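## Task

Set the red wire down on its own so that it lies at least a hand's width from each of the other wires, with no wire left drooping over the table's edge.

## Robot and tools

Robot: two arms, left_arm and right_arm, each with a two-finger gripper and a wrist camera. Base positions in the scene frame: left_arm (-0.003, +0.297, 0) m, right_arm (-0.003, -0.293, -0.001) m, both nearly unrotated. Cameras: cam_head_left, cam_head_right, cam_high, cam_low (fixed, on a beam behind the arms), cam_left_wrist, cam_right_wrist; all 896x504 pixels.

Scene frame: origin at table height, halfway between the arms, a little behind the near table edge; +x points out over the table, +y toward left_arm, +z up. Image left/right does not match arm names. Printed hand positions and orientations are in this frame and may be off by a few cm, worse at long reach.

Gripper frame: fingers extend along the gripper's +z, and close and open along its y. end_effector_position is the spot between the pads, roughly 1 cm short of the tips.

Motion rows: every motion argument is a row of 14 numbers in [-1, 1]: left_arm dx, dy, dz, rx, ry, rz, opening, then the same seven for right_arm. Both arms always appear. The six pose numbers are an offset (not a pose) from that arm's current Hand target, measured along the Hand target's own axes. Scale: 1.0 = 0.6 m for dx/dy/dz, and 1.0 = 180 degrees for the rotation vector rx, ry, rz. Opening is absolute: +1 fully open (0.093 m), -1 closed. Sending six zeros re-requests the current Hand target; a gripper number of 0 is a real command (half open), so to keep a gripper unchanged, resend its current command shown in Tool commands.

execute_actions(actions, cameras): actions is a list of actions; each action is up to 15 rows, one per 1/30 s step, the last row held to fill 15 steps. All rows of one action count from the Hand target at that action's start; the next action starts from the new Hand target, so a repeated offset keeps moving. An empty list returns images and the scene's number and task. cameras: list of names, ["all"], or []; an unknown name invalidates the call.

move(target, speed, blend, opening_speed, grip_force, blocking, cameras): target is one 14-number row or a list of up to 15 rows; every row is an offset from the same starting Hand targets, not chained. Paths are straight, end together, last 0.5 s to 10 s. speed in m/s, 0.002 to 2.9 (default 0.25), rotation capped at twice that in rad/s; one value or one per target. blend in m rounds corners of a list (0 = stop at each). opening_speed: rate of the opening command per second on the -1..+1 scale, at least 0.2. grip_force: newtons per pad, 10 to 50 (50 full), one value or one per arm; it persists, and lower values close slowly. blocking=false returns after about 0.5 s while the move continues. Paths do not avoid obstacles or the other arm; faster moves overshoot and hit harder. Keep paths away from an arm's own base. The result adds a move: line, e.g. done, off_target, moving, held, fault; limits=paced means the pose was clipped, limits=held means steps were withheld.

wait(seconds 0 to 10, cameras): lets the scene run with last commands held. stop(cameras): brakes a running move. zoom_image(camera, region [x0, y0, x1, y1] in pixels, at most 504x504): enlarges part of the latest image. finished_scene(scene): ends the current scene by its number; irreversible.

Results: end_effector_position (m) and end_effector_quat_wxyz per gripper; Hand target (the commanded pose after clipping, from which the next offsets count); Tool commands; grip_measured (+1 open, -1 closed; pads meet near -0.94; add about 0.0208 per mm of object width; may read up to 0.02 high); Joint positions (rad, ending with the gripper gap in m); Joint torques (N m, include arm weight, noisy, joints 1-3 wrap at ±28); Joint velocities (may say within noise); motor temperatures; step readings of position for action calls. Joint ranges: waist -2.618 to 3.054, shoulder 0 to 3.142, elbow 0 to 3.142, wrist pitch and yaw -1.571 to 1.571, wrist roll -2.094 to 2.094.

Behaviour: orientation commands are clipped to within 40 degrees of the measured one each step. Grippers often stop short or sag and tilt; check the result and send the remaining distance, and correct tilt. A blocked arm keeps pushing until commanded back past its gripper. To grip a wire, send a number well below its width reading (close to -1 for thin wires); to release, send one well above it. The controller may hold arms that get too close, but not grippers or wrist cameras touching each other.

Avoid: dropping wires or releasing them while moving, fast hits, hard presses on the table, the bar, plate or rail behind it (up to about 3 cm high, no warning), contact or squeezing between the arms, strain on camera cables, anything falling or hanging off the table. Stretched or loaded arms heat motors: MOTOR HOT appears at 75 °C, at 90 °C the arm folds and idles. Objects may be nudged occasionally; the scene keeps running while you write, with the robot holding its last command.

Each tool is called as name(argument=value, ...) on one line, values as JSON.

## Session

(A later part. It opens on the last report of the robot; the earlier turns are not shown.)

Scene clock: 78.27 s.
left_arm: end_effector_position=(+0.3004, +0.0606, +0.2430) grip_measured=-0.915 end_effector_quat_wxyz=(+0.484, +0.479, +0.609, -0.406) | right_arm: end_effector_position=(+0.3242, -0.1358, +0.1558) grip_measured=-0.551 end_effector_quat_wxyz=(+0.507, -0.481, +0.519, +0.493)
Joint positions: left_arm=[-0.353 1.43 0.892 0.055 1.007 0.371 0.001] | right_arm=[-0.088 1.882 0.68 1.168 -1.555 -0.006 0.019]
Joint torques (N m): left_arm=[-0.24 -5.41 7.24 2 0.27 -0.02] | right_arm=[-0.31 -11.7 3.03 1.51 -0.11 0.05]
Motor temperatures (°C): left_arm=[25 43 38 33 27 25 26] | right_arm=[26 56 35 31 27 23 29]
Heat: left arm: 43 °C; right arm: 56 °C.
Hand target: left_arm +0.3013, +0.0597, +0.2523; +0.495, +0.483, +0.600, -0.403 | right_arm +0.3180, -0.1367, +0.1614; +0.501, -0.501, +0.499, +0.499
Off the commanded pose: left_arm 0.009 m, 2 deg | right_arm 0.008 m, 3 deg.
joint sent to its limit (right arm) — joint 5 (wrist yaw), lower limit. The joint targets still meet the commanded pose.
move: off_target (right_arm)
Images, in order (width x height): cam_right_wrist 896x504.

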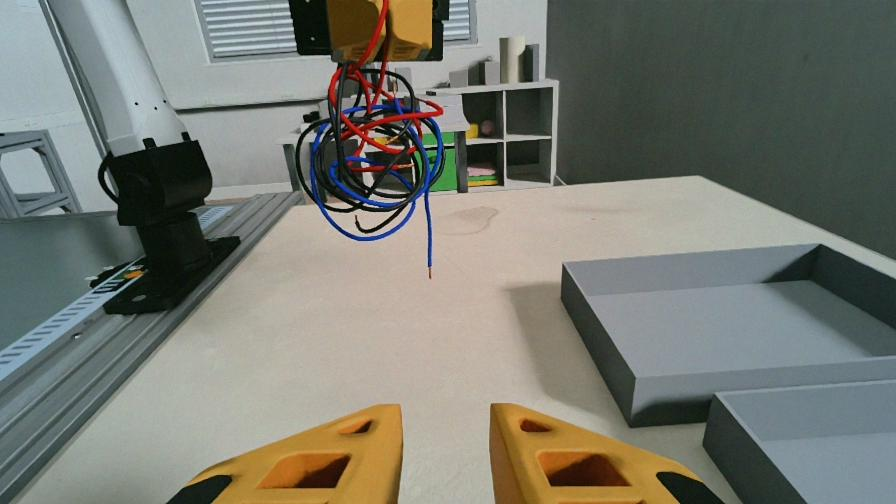

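move(target=[[0.2,-0.02,0.02,0,0.12,0,-0.921875,-0.1,0,-0.083,0,0,0,-0.55],[0.34,-0.037,0.04,0,0.25,0,-0.921875,-0.1,0,-0.083,0,0,0,-0.55]], speed=0.13, blend=0.02, cameras=["cam_left_wrist"])

move(target=[[0,0,0,0,0,-0.5,-0.921875,0,0,0,0,0,0,-0.55]], speed=0.6, cameras=["all"])

zoom_image(camera="cam_low", region=[250, 150, 390, 290])

zoom_image(camera="cam_head_left", region=[340, 170, 460, 290])

zoom_image(camera="cam_high", region=[430, 220, 550, 320])

Scene clock: 99.30 s.
left_arm: end_effector_position=(+0.2733, +0.0729, +0.0479) grip_measured=-0.915 end_effector_quat_wxyz=(+0.231, +0.591, +0.749, -0.192) | right_arm: end_effector_position=(+0.3236, -0.1848, +0.2196) grip_measured=-0.551 end_effector_quat_wxyz=(+0.551, -0.447, +0.547, +0.445)
Joint positions: left_arm=[-0.533 1.699 0.903 -0.402 0.428 0.763 0.001] | right_arm=[-0.245 1.645 0.661 1.155 -1.556 0.168 0.019]
Joint torques (N m): left_arm=[-1.03 -4.55 7.05 1.04 0.19 0.12] | right_arm=[-0.49 -9.76 4.1 1.41 -0.09 0.17]
Motor temperatures (°C): left_arm=[25 43 39 34 27 25 26] | right_arm=[26 59 33 31 27 23 29]
Heat: left arm: 43 °C; right arm: 59 °C.
Hand target: left_arm +0.2756, +0.0688, +0.0475; +0.228, +0.600, +0.744, -0.187 | right_arm +0.3178, -0.1867, +0.2212; +0.501, -0.500, +0.499, +0.499
Off the commanded pose: left_arm 0.005 m, 1 deg | right_arm 0.006 m, 12 deg.
joint sent to its limit (right arm) — joint 5 (wrist yaw), lower limit. The joint targets are off in orientation, not in position.
move: off_target (right_arm)
Images, in order (width x height): cam_left_wrist 896x504.

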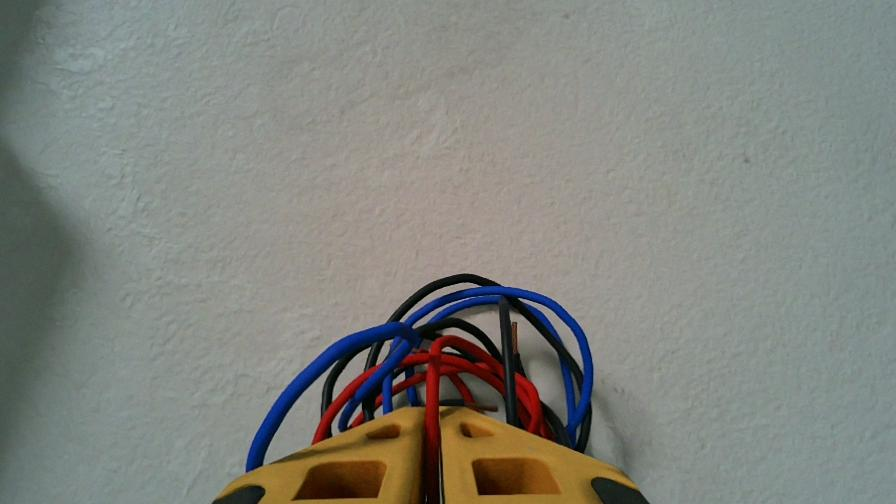

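Scene clock: 101.63 s.
left_arm: end_effector_position=(+0.2702, +0.0749, +0.0439) grip_measured=-0.915 end_effector_quat_wxyz=(+0.023, -0.102, +0.951, -0.292) | right_arm: end_effector_position=(+0.3236, -0.1848, +0.2196) grip_measured=-0.551 end_effector_quat_wxyz=(+0.551, -0.447, +0.547, +0.445)
Joint positions: left_arm=[-0.533 1.706 0.903 -0.417 0.426 -0.782 0.001] | right_arm=[-0.245 1.645 0.661 1.155 -1.556 0.168 0.019]
Joint torques (N m): left_arm=[-1.01 -5.15 7.08 1.18 0.15 -0.13] | right_arm=[-0.29 -9.57 3.74 1.35 0 0.16]
Motor temperatures (°C): left_arm=[25 42 39 34 27 25 26] | right_arm=[26 58 33 31 27 23 29]
Heat: left arm: 42 °C; right arm: 58 °C.
Hand target: left_arm +0.2756, +0.0688, +0.0475; +0.029, -0.101, +0.950, -0.294 | right_arm +0.3178, -0.1867, +0.2212; +0.501, -0.500, +0.499, +0.499
Off the commanded pose: left_arm 0.009 m, 1 deg | right_arm 0.006 m, 12 deg.
joint sent to its limit (right arm) — joint 5 (wrist yaw), lower limit. The joint targets are off in orientation, not in position.
move: off_target (right_arm)

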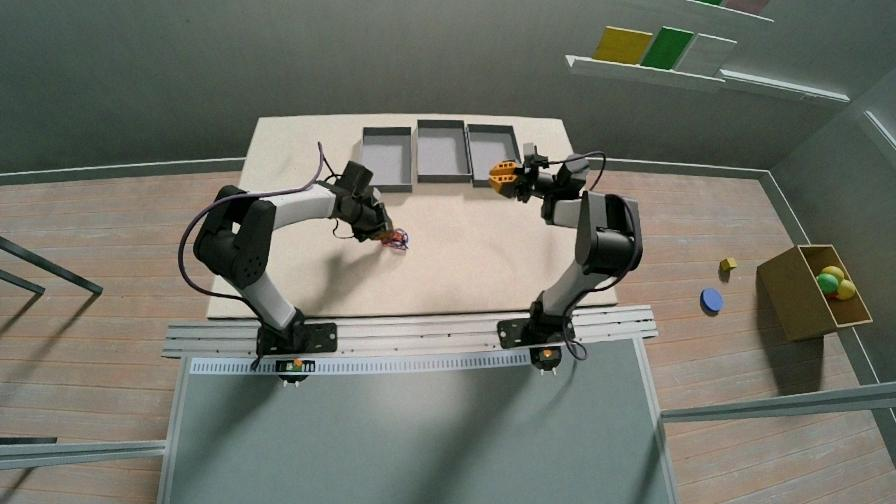

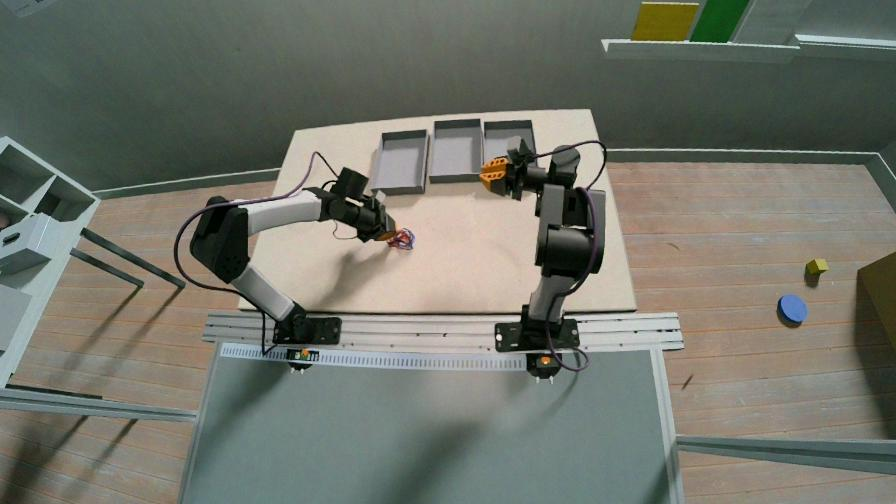

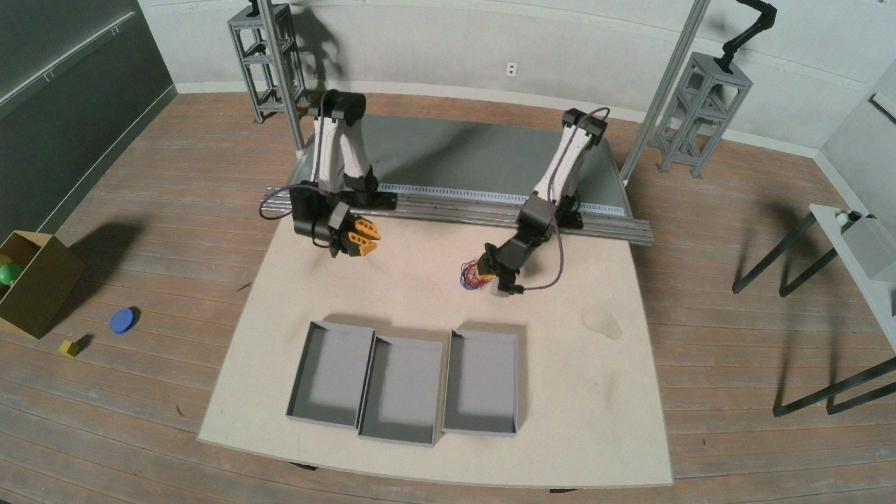

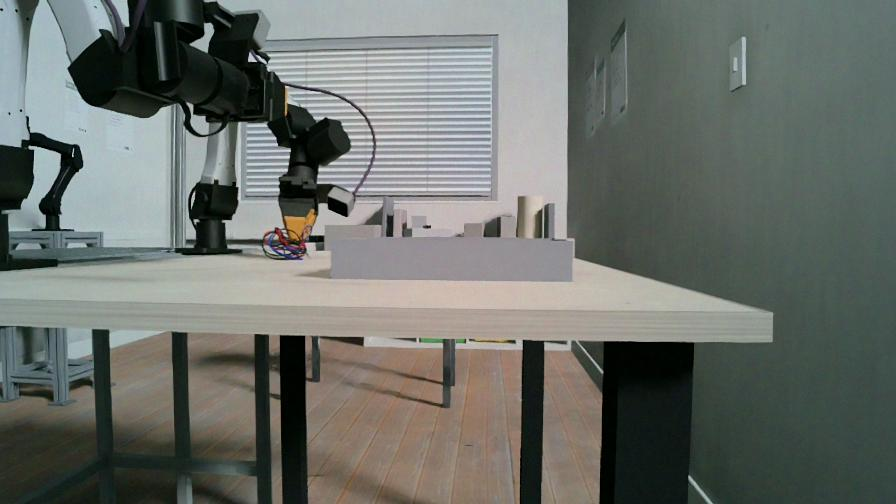

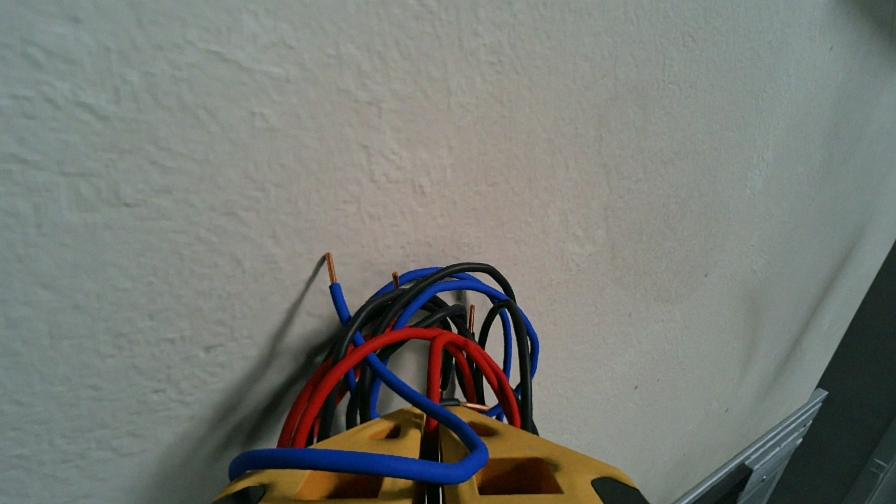

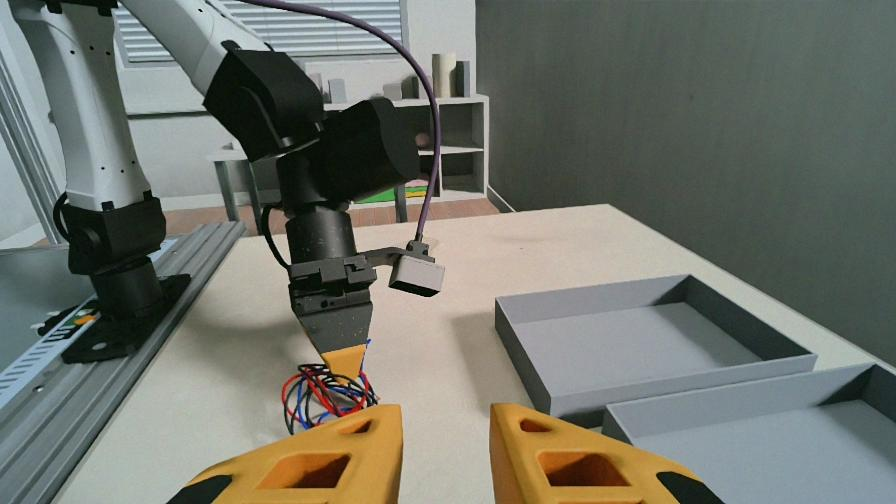

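Scaled by 3.600 from the camera's 896x504 image, which has a finer 1280x720 frame.

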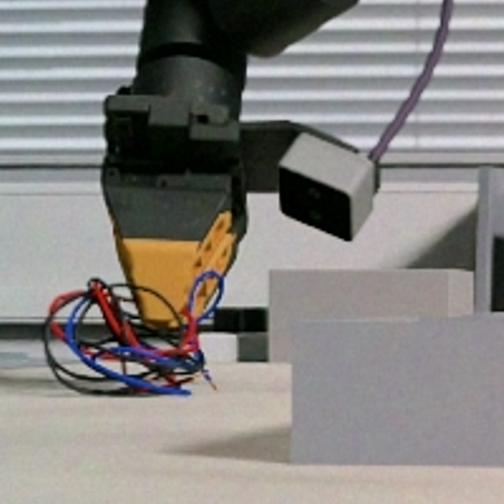

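Scaled by 4.200 from the camera's 896x504 image, which has a finer 1280x720 frame.

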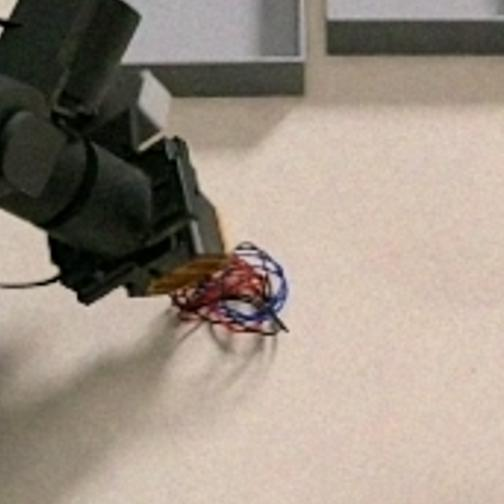

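Scaled by 4.200 from the camera's 896x504 image, which has a finer 1280x720 frame.

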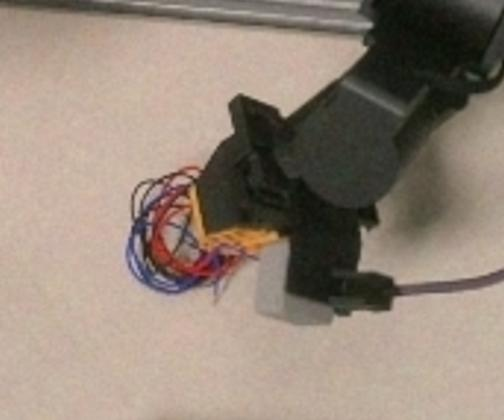

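move(target=[[0,0,0,0,0,0,-0.921875,0.102,0.113,0.22,0.385,0.385,0.385,-0.6]], speed=0.4, cameras=["cam_right_wrist","cam_low"])

zoom_image(camera="cam_right_wrist", region=[150, 100, 550, 404])

Scene clock: 110.73 s.
left_arm: end_effector_position=(+0.2702, +0.0749, +0.0439) grip_measured=-0.915 end_effector_quat_wxyz=(+0.023, -0.102, +0.951, -0.292) | right_arm: end_effector_position=(+0.2462, -0.0570, +0.1587) grip_measured=-0.599 end_effector_quat_wxyz=(-0.005, -0.005, +1.000, +0.005)
Joint positions: left_arm=[-0.533 1.706 0.903 -0.417 0.426 -0.782 0.001] | right_arm=[0.696 1.855 1.749 -1.467 -0.016 0.739 0.016]
Joint torques (N m): left_arm=[-1.01 -5.15 7.05 1.18 0.15 -0.12] | right_arm=[0.84 -9.29 7.47 0.28 0.17 0.3]
Motor temperatures (°C): left_arm=[25 42 39 33 27 25 26] | right_arm=[26 57 34 31 27 23 29]
Heat: left arm: 42 °C; right arm: 57 °C.
Hand target: left_arm +0.2755, +0.0687, +0.0475; +0.029, -0.101, +0.950, -0.294 | right_arm +0.2502, -0.0545, +0.1600; +0.001, +0.000, +1.000, +0.000
Off the commanded pose: left_arm 0.009 m, 1 deg | right_arm 0.005 m, 1 deg.
move: done
Images, in order (width x height): cam_low 896x504, cam_right_wrist 896x504.

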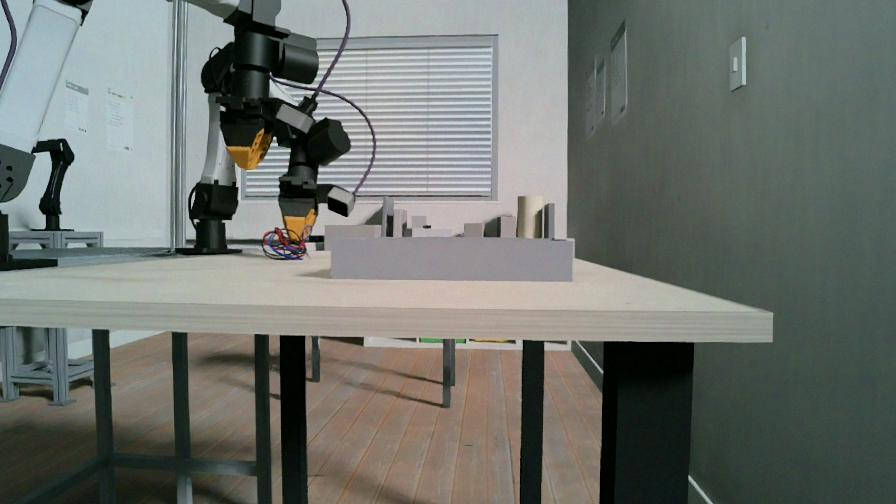

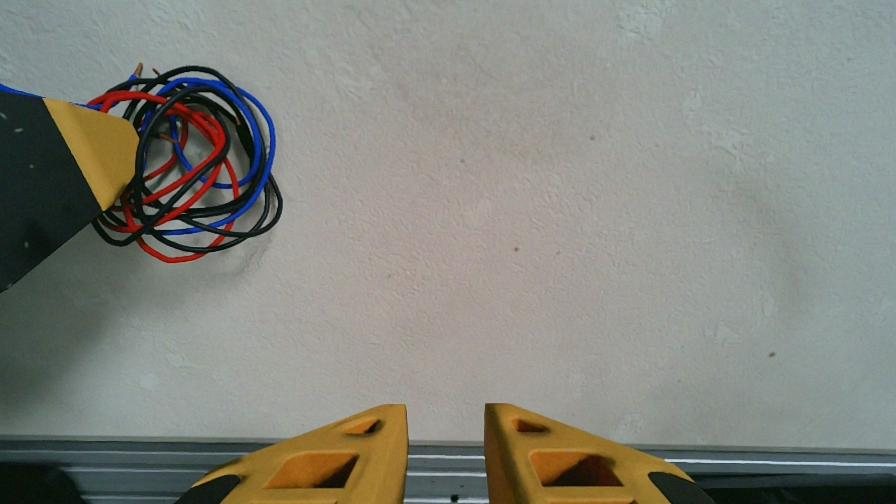

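Scaled by 1.260 from the camera's 896x504 image, which has a finer 1280x720 frame.

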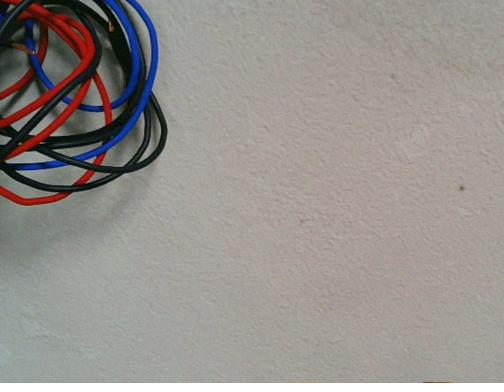

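move(target=[[0,0,0,0,0,0,-0.921875,-0.0915,0.129,0.13,0,0,0,-0.6]], speed=0.15, cameras=["cam_right_wrist"])

zoom_image(camera="cam_right_wrist", region=[250, 200, 650, 504])

Scene clock: 121.07 s.
left_arm: end_effector_position=(+0.2702, +0.0749, +0.0439) grip_measured=-0.915 end_effector_quat_wxyz=(+0.023, -0.102, +0.951, -0.292) | right_arm: end_effector_position=(+0.2882, +0.0009, +0.0964) grip_measured=-0.599 end_effector_quat_wxyz=(-0.012, -0.005, +1.000, -0.002)
Joint positions: left_arm=[-0.533 1.706 0.903 -0.417 0.426 -0.782 0.001] | right_arm=[0.73 2.162 1.944 -1.376 -0.016 0.772 0.016]
Joint torques (N m): left_arm=[-0.99 -5.18 7.09 1.18 0.14 -0.12] | right_arm=[-0.06 -14.93 5.2 0.24 0.01 0.17]
Motor temperatures (°C): left_arm=[25 42 39 32 27 25 26] | right_arm=[26 57 35 29 27 23 29]
Heat: left arm: 42 °C; right arm: 57 °C.
Hand target: left_arm +0.2755, +0.0687, +0.0475; +0.029, -0.101, +0.950, -0.294 | right_arm +0.2869, -0.0005, +0.0992; -0.012, -0.005, +1.000, -0.002 (not the last commanded pose)
Off the commanded pose: left_arm 0.009 m, 1 deg | right_arm 0.031 m, 2 deg.
move: held (right_arm; a check stopped the path); limits=held
pose unreachable (right arm): on one or more control steps of this call, first in action 0 (counted from 0), this arm could not follow its commanded pose, so it was not sent that pose on those steps. It may still have moved: this result reports where it is.
cause: moving toward the commanded pose would bring a part of the arm too close to another arm (this arm's wrist (the part past joint 4) and the left arm's wrist (the part past joint 4), at the place that arm is still heading or pushing toward).
Images, in order (width x height): cam_right_wrist 896x504.

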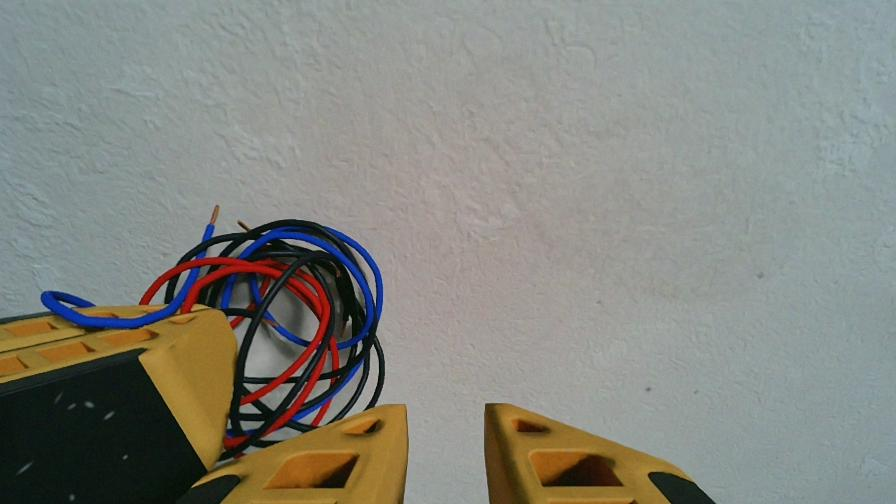

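Scaled by 1.260 from the camera's 896x504 image, which has a finer 1280x720 frame.

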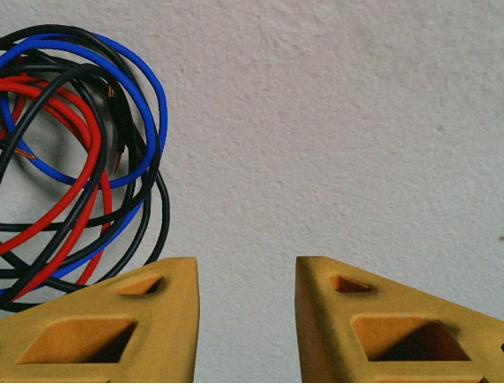

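move(target=[[0,0,0,0.15,0,0,-0.921875,0,0,0.0,0,0,0,-0.6]], speed=0.4)

move(target=[[0,0,0,0,0,0,-0.921875,-0.02,0.032,0.03,0,0,0,-0.6]], speed=0.15, cameras=["cam_right_wrist","cam_low"])

zoom_image(camera="cam_right_wrist", region=[250, 200, 650, 504])

Scene clock: 130.97 s.
left_arm: end_effector_position=(+0.2748, +0.0704, +0.0481) grip_measured=-0.915 end_effector_quat_wxyz=(+0.052, -0.092, +0.859, -0.501) | right_arm: end_effector_position=(+0.2882, +0.0009, +0.0964) grip_measured=-0.599 end_effector_quat_wxyz=(-0.012, -0.005, +1.000, -0.002)
Joint positions: left_arm=[-0.389 1.724 0.593 0.246 0.807 -0.866 0.001] | right_arm=[0.73 2.162 1.944 -1.376 -0.016 0.772 0.016]
Joint torques (N m): left_arm=[-0.05 -4.34 4.29 1.97 0.44 -0.07] | right_arm=[0.1 -14.69 5.05 0.14 0.03 0.17]
Motor temperatures (°C): left_arm=[25 42 38 32 27 25 26] | right_arm=[26 62 35 28 27 23 29]
Heat: left arm: 42 °C; right arm: 62 °C.
Hand target: left_arm +0.2756, +0.0688, +0.0475; +0.052, -0.092, +0.855, -0.507 | right_arm +0.2869, -0.0005, +0.0992; -0.012, -0.005, +1.000, -0.002
Off the commanded pose: left_arm 0.002 m, 1 deg | right_arm 0.003 m, 0 deg.
move: done

Scene clock: 131.93 s.
left_arm: end_effector_position=(+0.2748, +0.0704, +0.0481) grip_measured=-0.915 end_effector_quat_wxyz=(+0.052, -0.092, +0.859, -0.501) | right_arm: end_effector_position=(+0.2954, +0.0115, +0.0818) grip_measured=-0.599 end_effector_quat_wxyz=(-0.017, -0.008, +1.000, -0.006)
Joint positions: left_arm=[-0.389 1.724 0.592 0.247 0.807 -0.867 0.001] | right_arm=[0.735 2.235 2.002 -1.374 -0.016 0.772 0.016]
Joint torques (N m): left_arm=[-0.01 -4.38 4.31 1.99 0.45 -0.09] | right_arm=[0.91 -12.72 7.45 0.18 -0.01 0.31]
Motor temperatures (°C): left_arm=[25 42 38 33 27 25 26] | right_arm=[26 63 35 28 27 23 29]
Heat: left arm: 42 °C; right arm: 63 °C.
Hand target: left_arm +0.2756, +0.0688, +0.0475; +0.052, -0.092, +0.855, -0.507 | right_arm +0.2982, +0.0188, +0.0808; -0.012, -0.005, +1.000, -0.002
Off the commanded pose: left_arm 0.002 m, 1 deg | right_arm 0.008 m, 1 deg.
move: done
Images, in order (width x height): cam_low 896x504, cam_right_wrist 896x504.

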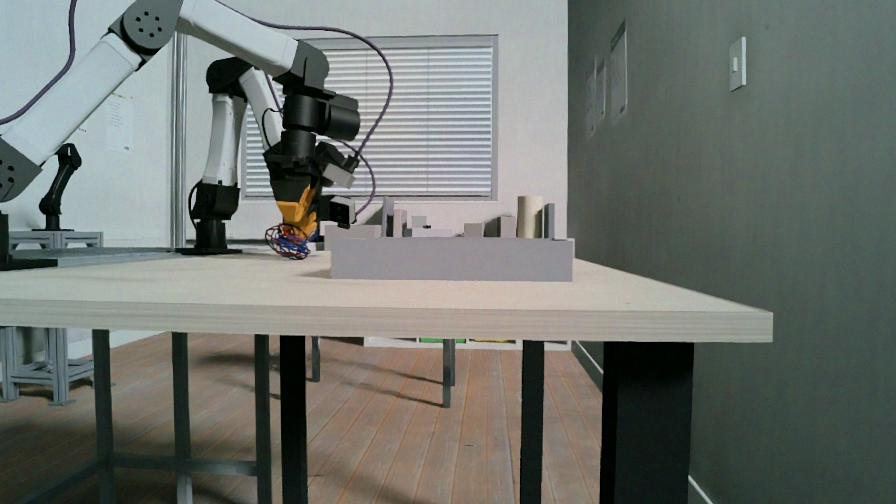

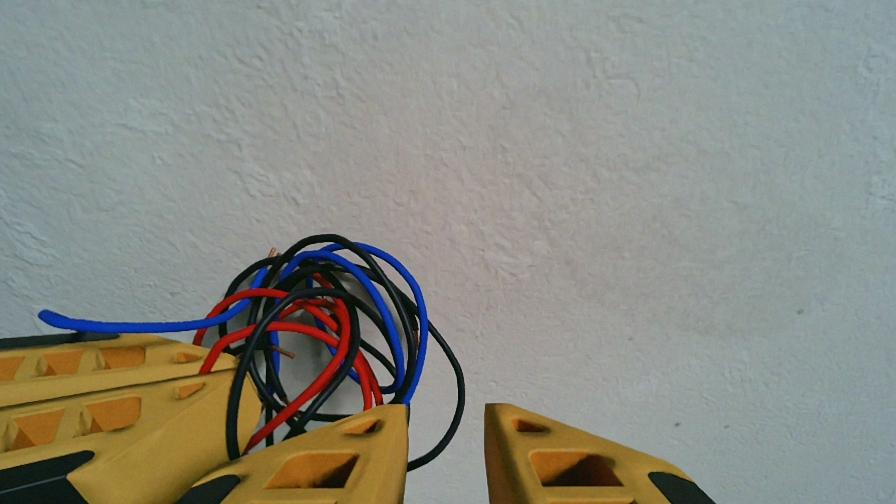

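Scaled by 1.260 from the camera's 896x504 image, which has a finer 1280x720 frame.

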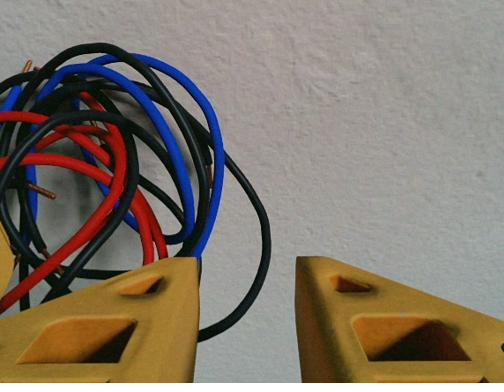

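move(target=[[0,0,0,0,0,0,-0.921875,-0.013,0.0135,0.065,0,0,0,-0.5]], speed=0.1, cameras=["cam_right_wrist"])

zoom_image(camera="cam_right_wrist", region=[250, 200, 650, 504])

Scene clock: 140.20 s.
left_arm: end_effector_position=(+0.2748, +0.0704, +0.0481) grip_measured=-0.915 end_effector_quat_wxyz=(+0.052, -0.092, +0.859, -0.501) | right_arm: end_effector_position=(+0.3089, +0.0249, +0.0522) grip_measured=-0.501 end_effector_quat_wxyz=(-0.006, -0.008, +1.000, +0.004)
Joint positions: left_arm=[-0.389 1.724 0.592 0.247 0.807 -0.867 0.001] | right_arm=[0.735 2.294 1.984 -1.265 -0.016 0.773 0.021]
Joint torques (N m): left_arm=[-0.08 -4.41 4.29 1.99 0.44 -0.07] | right_arm=[1.43 -13.2 4.62 0.4 0.07 0.26]
Motor temperatures (°C): left_arm=[25 41 37 34 27 25 26] | right_arm=[26 64 35 28 27 23 29]
Heat: left arm: 41 °C; right arm: 64 °C.
Hand target: left_arm +0.2756, +0.0688, +0.0475; +0.052, -0.092, +0.855, -0.507 | right_arm +0.3049, +0.0268, +0.0415; -0.012, -0.005, +1.000, -0.002
Off the commanded pose: left_arm 0.002 m, 1 deg | right_arm 0.011 m, 1 deg.
move: off_target (right_arm)
Images, in order (width x height): cam_right_wrist 896x504.

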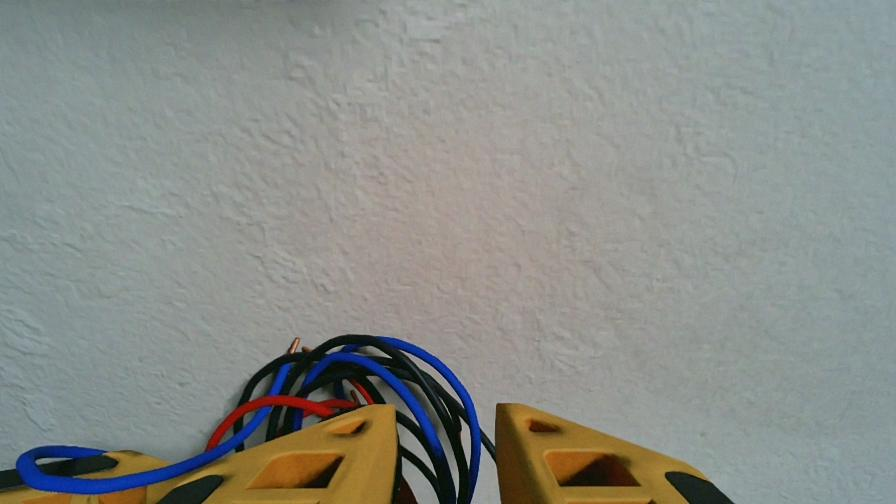

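Scaled by 1.260 from the camera's 896x504 image, which has a finer 1280x720 frame.

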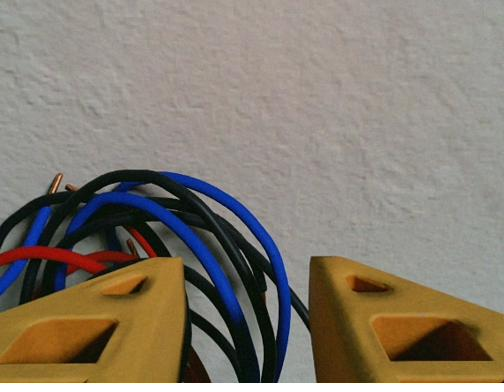

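move(target=[[0,0,0,0,0,0,-0.921875,0.003,-0.003,0.06,0,0,0,-0.5]], speed=0.08, cameras=["cam_right_wrist","cam_low"])

zoom_image(camera="cam_right_wrist", region=[250, 200, 650, 504])

zoom_image(camera="cam_low", region=[250, 180, 360, 290])

Scene clock: 146.10 s.
left_arm: end_effector_position=(+0.2748, +0.0704, +0.0481) grip_measured=-0.915 end_effector_quat_wxyz=(+0.052, -0.092, +0.859, -0.501) | right_arm: end_effector_position=(+0.3058, +0.0218, +0.0228) grip_measured=-0.501 end_effector_quat_wxyz=(-0.007, -0.008, +1.000, +0.003)
Joint positions: left_arm=[-0.389 1.724 0.592 0.247 0.807 -0.867 0.001] | right_arm=[0.735 2.294 1.866 -1.151 -0.016 0.773 0.021]
Joint torques (N m): left_arm=[-0.05 -4.38 4.3 1.99 0.44 -0.07] | right_arm=[1.21 -12.15 3.86 0.61 0.04 0.32]
Motor temperatures (°C): left_arm=[25 41 37 35 27 25 26] | right_arm=[26 63 35 28 27 23 29]
Heat: left arm: 41 °C; right arm: 63 °C.
Hand target: left_arm +0.2756, +0.0688, +0.0475; +0.052, -0.092, +0.855, -0.507 | right_arm +0.3024, +0.0248, +0.0056; -0.012, -0.005, +1.000, -0.002
Off the commanded pose: left_arm 0.002 m, 1 deg | right_arm 0.018 m, 1 deg.
move: off_target (right_arm)
Images, in order (width x height): cam_low 896x504, cam_right_wrist 896x504.

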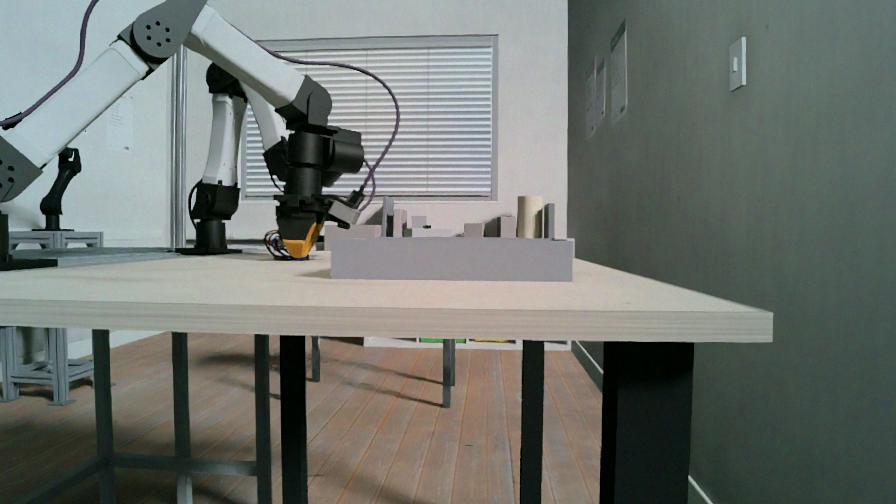

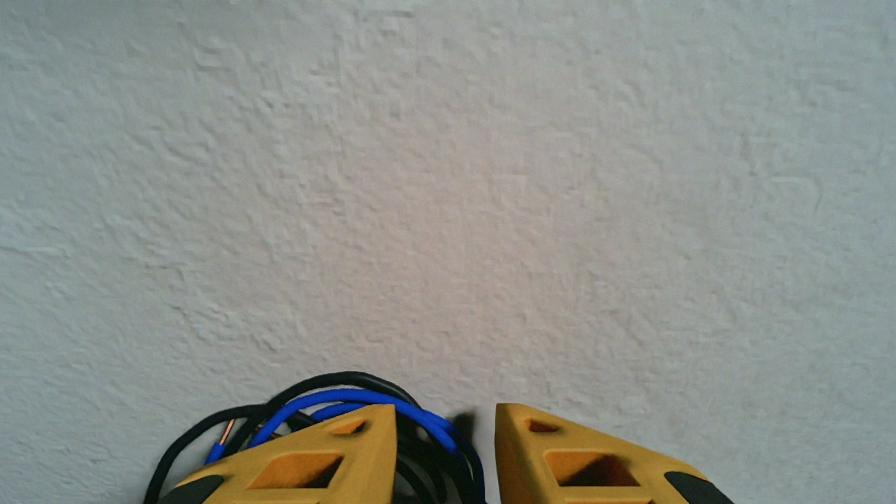

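Scaled by 1.260 from the camera's 896x504 image, which has a finer 1280x720 frame.

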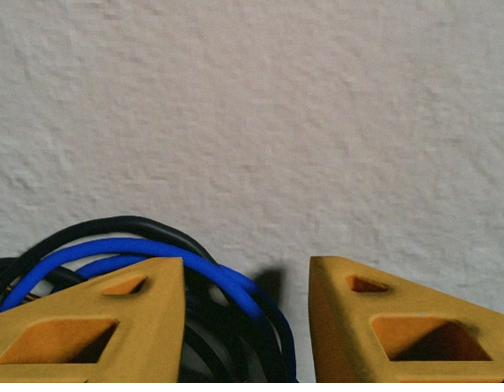

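Scaled by 4.582 from the camera's 896x504 image, which has a finer 1280x720 frame.

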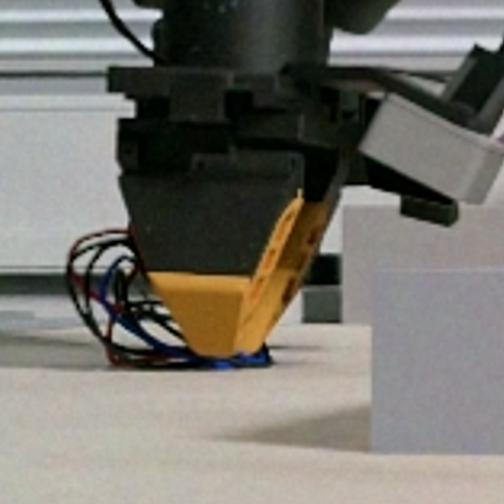

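move(target=[[0,0,0,0,0,0,-0.921875,0,0,0.008,0,0,0,-0.5],[0,0,0,0,0,0,-0.921875,0,0,0.008,0,0,0,-1]], speed=0.05, cameras=["cam_right_wrist"])

zoom_image(camera="cam_right_wrist", region=[250, 250, 650, 504])

Scene clock: 150.37 s.
left_arm: end_effector_position=(+0.2748, +0.0703, +0.0482) grip_measured=-0.915 end_effector_quat_wxyz=(+0.052, -0.092, +0.859, -0.501) | right_arm: end_effector_position=(+0.3048, +0.0245, +0.0204) grip_measured=-0.988 end_effector_quat_wxyz=(-0.006, -0.010, +1.000, +0.008)
Joint positions: left_arm=[-0.389 1.724 0.592 0.248 0.808 -0.867 0.001] | right_arm=[0.74 2.294 1.857 -1.134 -0.021 0.774 0]
Joint torques (N m): left_arm=[-0.01 -4.4 4.27 1.98 0.43 -0.06] | right_arm=[0.9 -12.05 3.45 0.67 0.07 0.28]
Motor temperatures (°C): left_arm=[25 40 36 36 27 25 26] | right_arm=[26 63 35 28 27 23 29]
Heat: left arm: 40 °C; right arm: 63 °C.
Hand target: left_arm +0.2755, +0.0688, +0.0475; +0.052, -0.092, +0.855, -0.507 | right_arm +0.3023, +0.0247, +0.0008; -0.012, -0.005, +1.000, -0.002
Off the commanded pose: left_arm 0.002 m, 1 deg | right_arm 0.020 m, 1 deg.
move: off_target (right_arm); target 2's new opening was sent with right_arm's hand 0.020 m and 1 deg from that target
Images, in order (width x height): cam_right_wrist 896x504.

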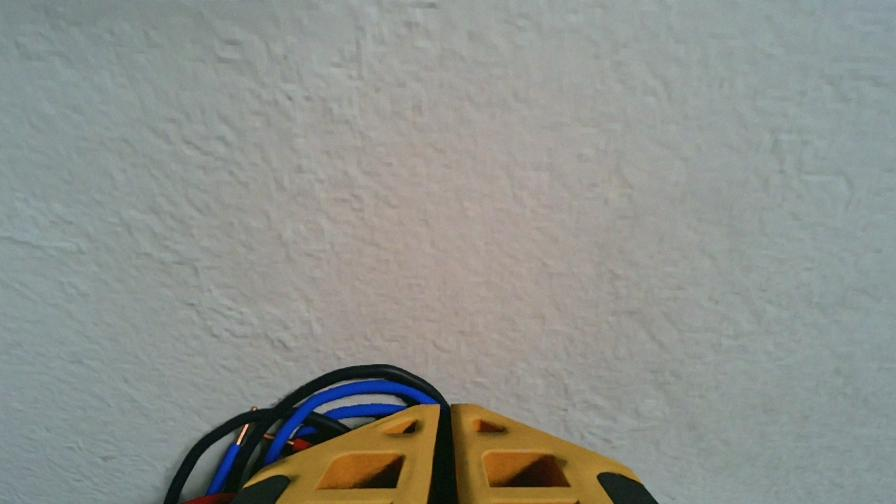

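Scaled by 1.260 from the camera's 896x504 image, which has a finer 1280x720 frame.

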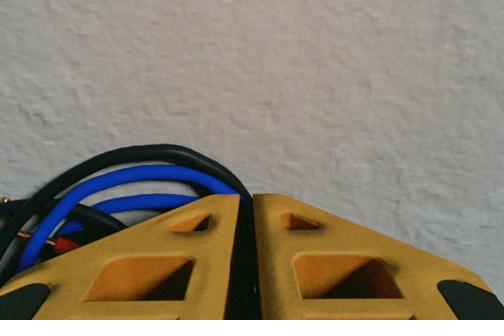

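move(target=[[-0.015,0.05,-0.143,0,0,0,-0.921875,0,-0.12,-0.06,0,0,0,-1]], speed=0.06, cameras=["cam_right_wrist","cam_left_wrist","cam_high","cam_head_left"])

zoom_image(camera="cam_head_left", region=[320, 170, 520, 290])

zoom_image(camera="cam_high", region=[410, 220, 570, 320])

Scene clock: 159.07 s.
left_arm: end_effector_position=(+0.2555, +0.1573, +0.0480) grip_measured=-0.915 end_effector_quat_wxyz=(+0.027, -0.109, +0.859, -0.500) | right_arm: end_effector_position=(+0.3038, -0.0390, +0.0287) grip_measured=-0.988 end_effector_quat_wxyz=(-0.021, -0.001, +1.000, +0.004)
Joint positions: left_arm=[-0.055 1.642 0.61 -0.269 0.976 -0.414 0.001] | right_arm=[0.624 2.139 1.635 -1.098 -0.034 0.673 0]
Joint torques (N m): left_arm=[0.42 -6.75 6.41 0.87 0.6 0.2] | right_arm=[-0.32 -16.7 4.14 0.19 0.24 0]
Motor temperatures (°C): left_arm=[25 40 36 36 27 25 26] | right_arm=[26 63 34 28 27 23 29]
Heat: left arm: 40 °C; right arm: 63 °C.
Hand target: left_arm +0.2656, +0.1584, +0.0622; +0.051, -0.092, +0.855, -0.507 | right_arm +0.3039, -0.0470, +0.0371; -0.012, -0.005, +1.000, -0.002
Off the commanded pose: left_arm 0.018 m, 4 deg | right_arm 0.012 m, 1 deg.
move: off_target (left_arm, right_arm)
Images, in order (width x height): cam_head_left 896x504, cam_high 896x504, cam_left_wrist 896x504, cam_right_wrist 896x504.

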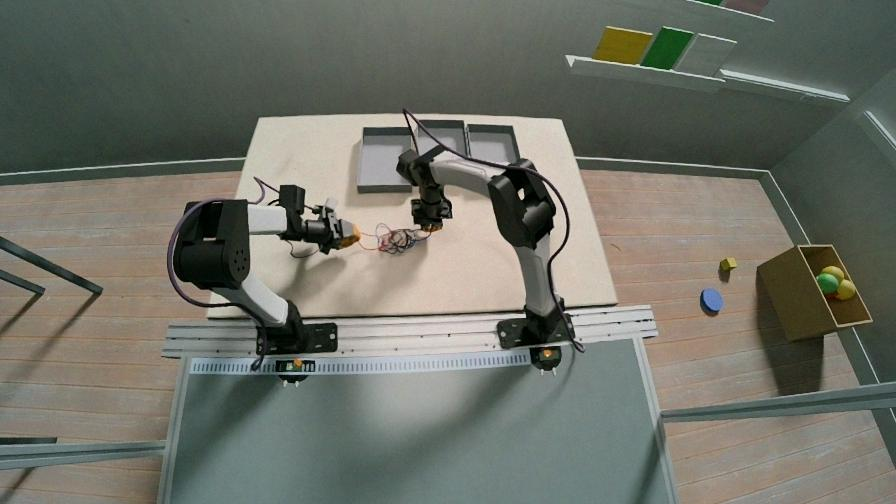

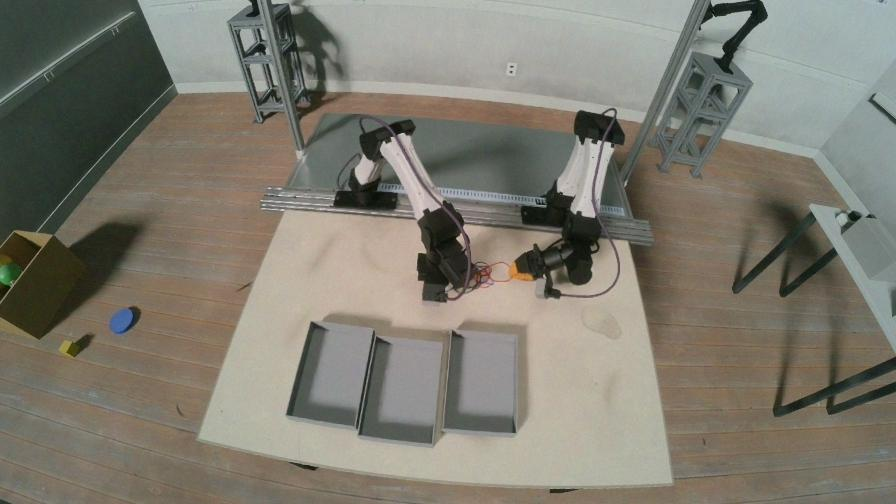

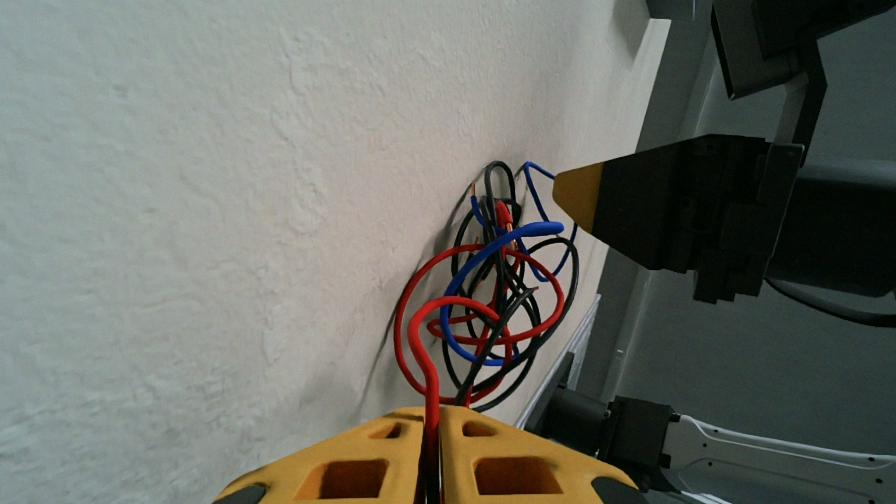

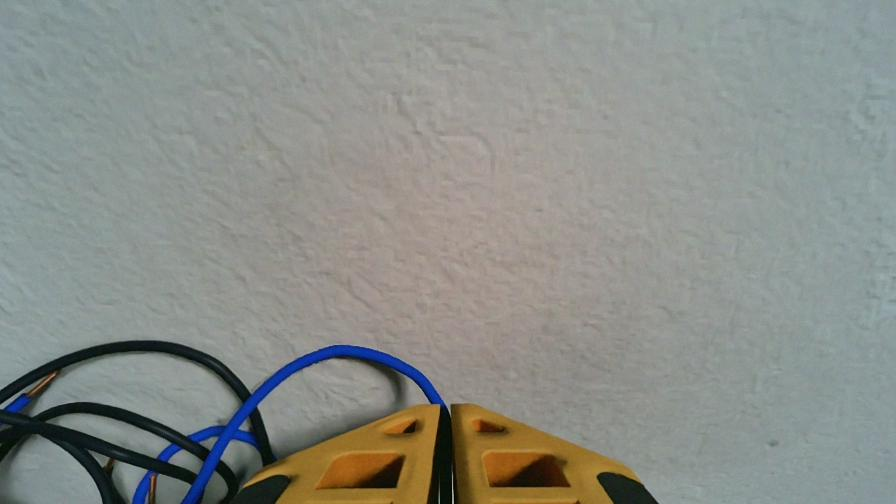

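Scaled by 2.520 from the camera's 896x504 image, which has a finer 1280x720 frame.

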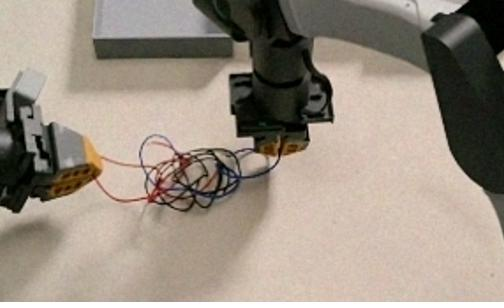

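Scaled by 3.150 from the camera's 896x504 image, which has a finer 1280x720 frame.

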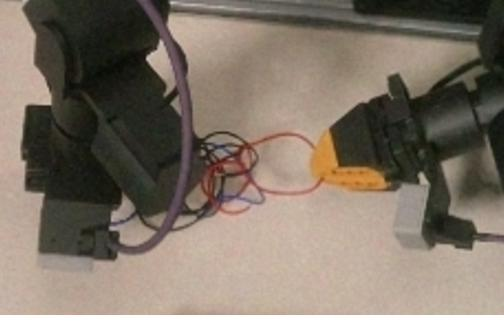

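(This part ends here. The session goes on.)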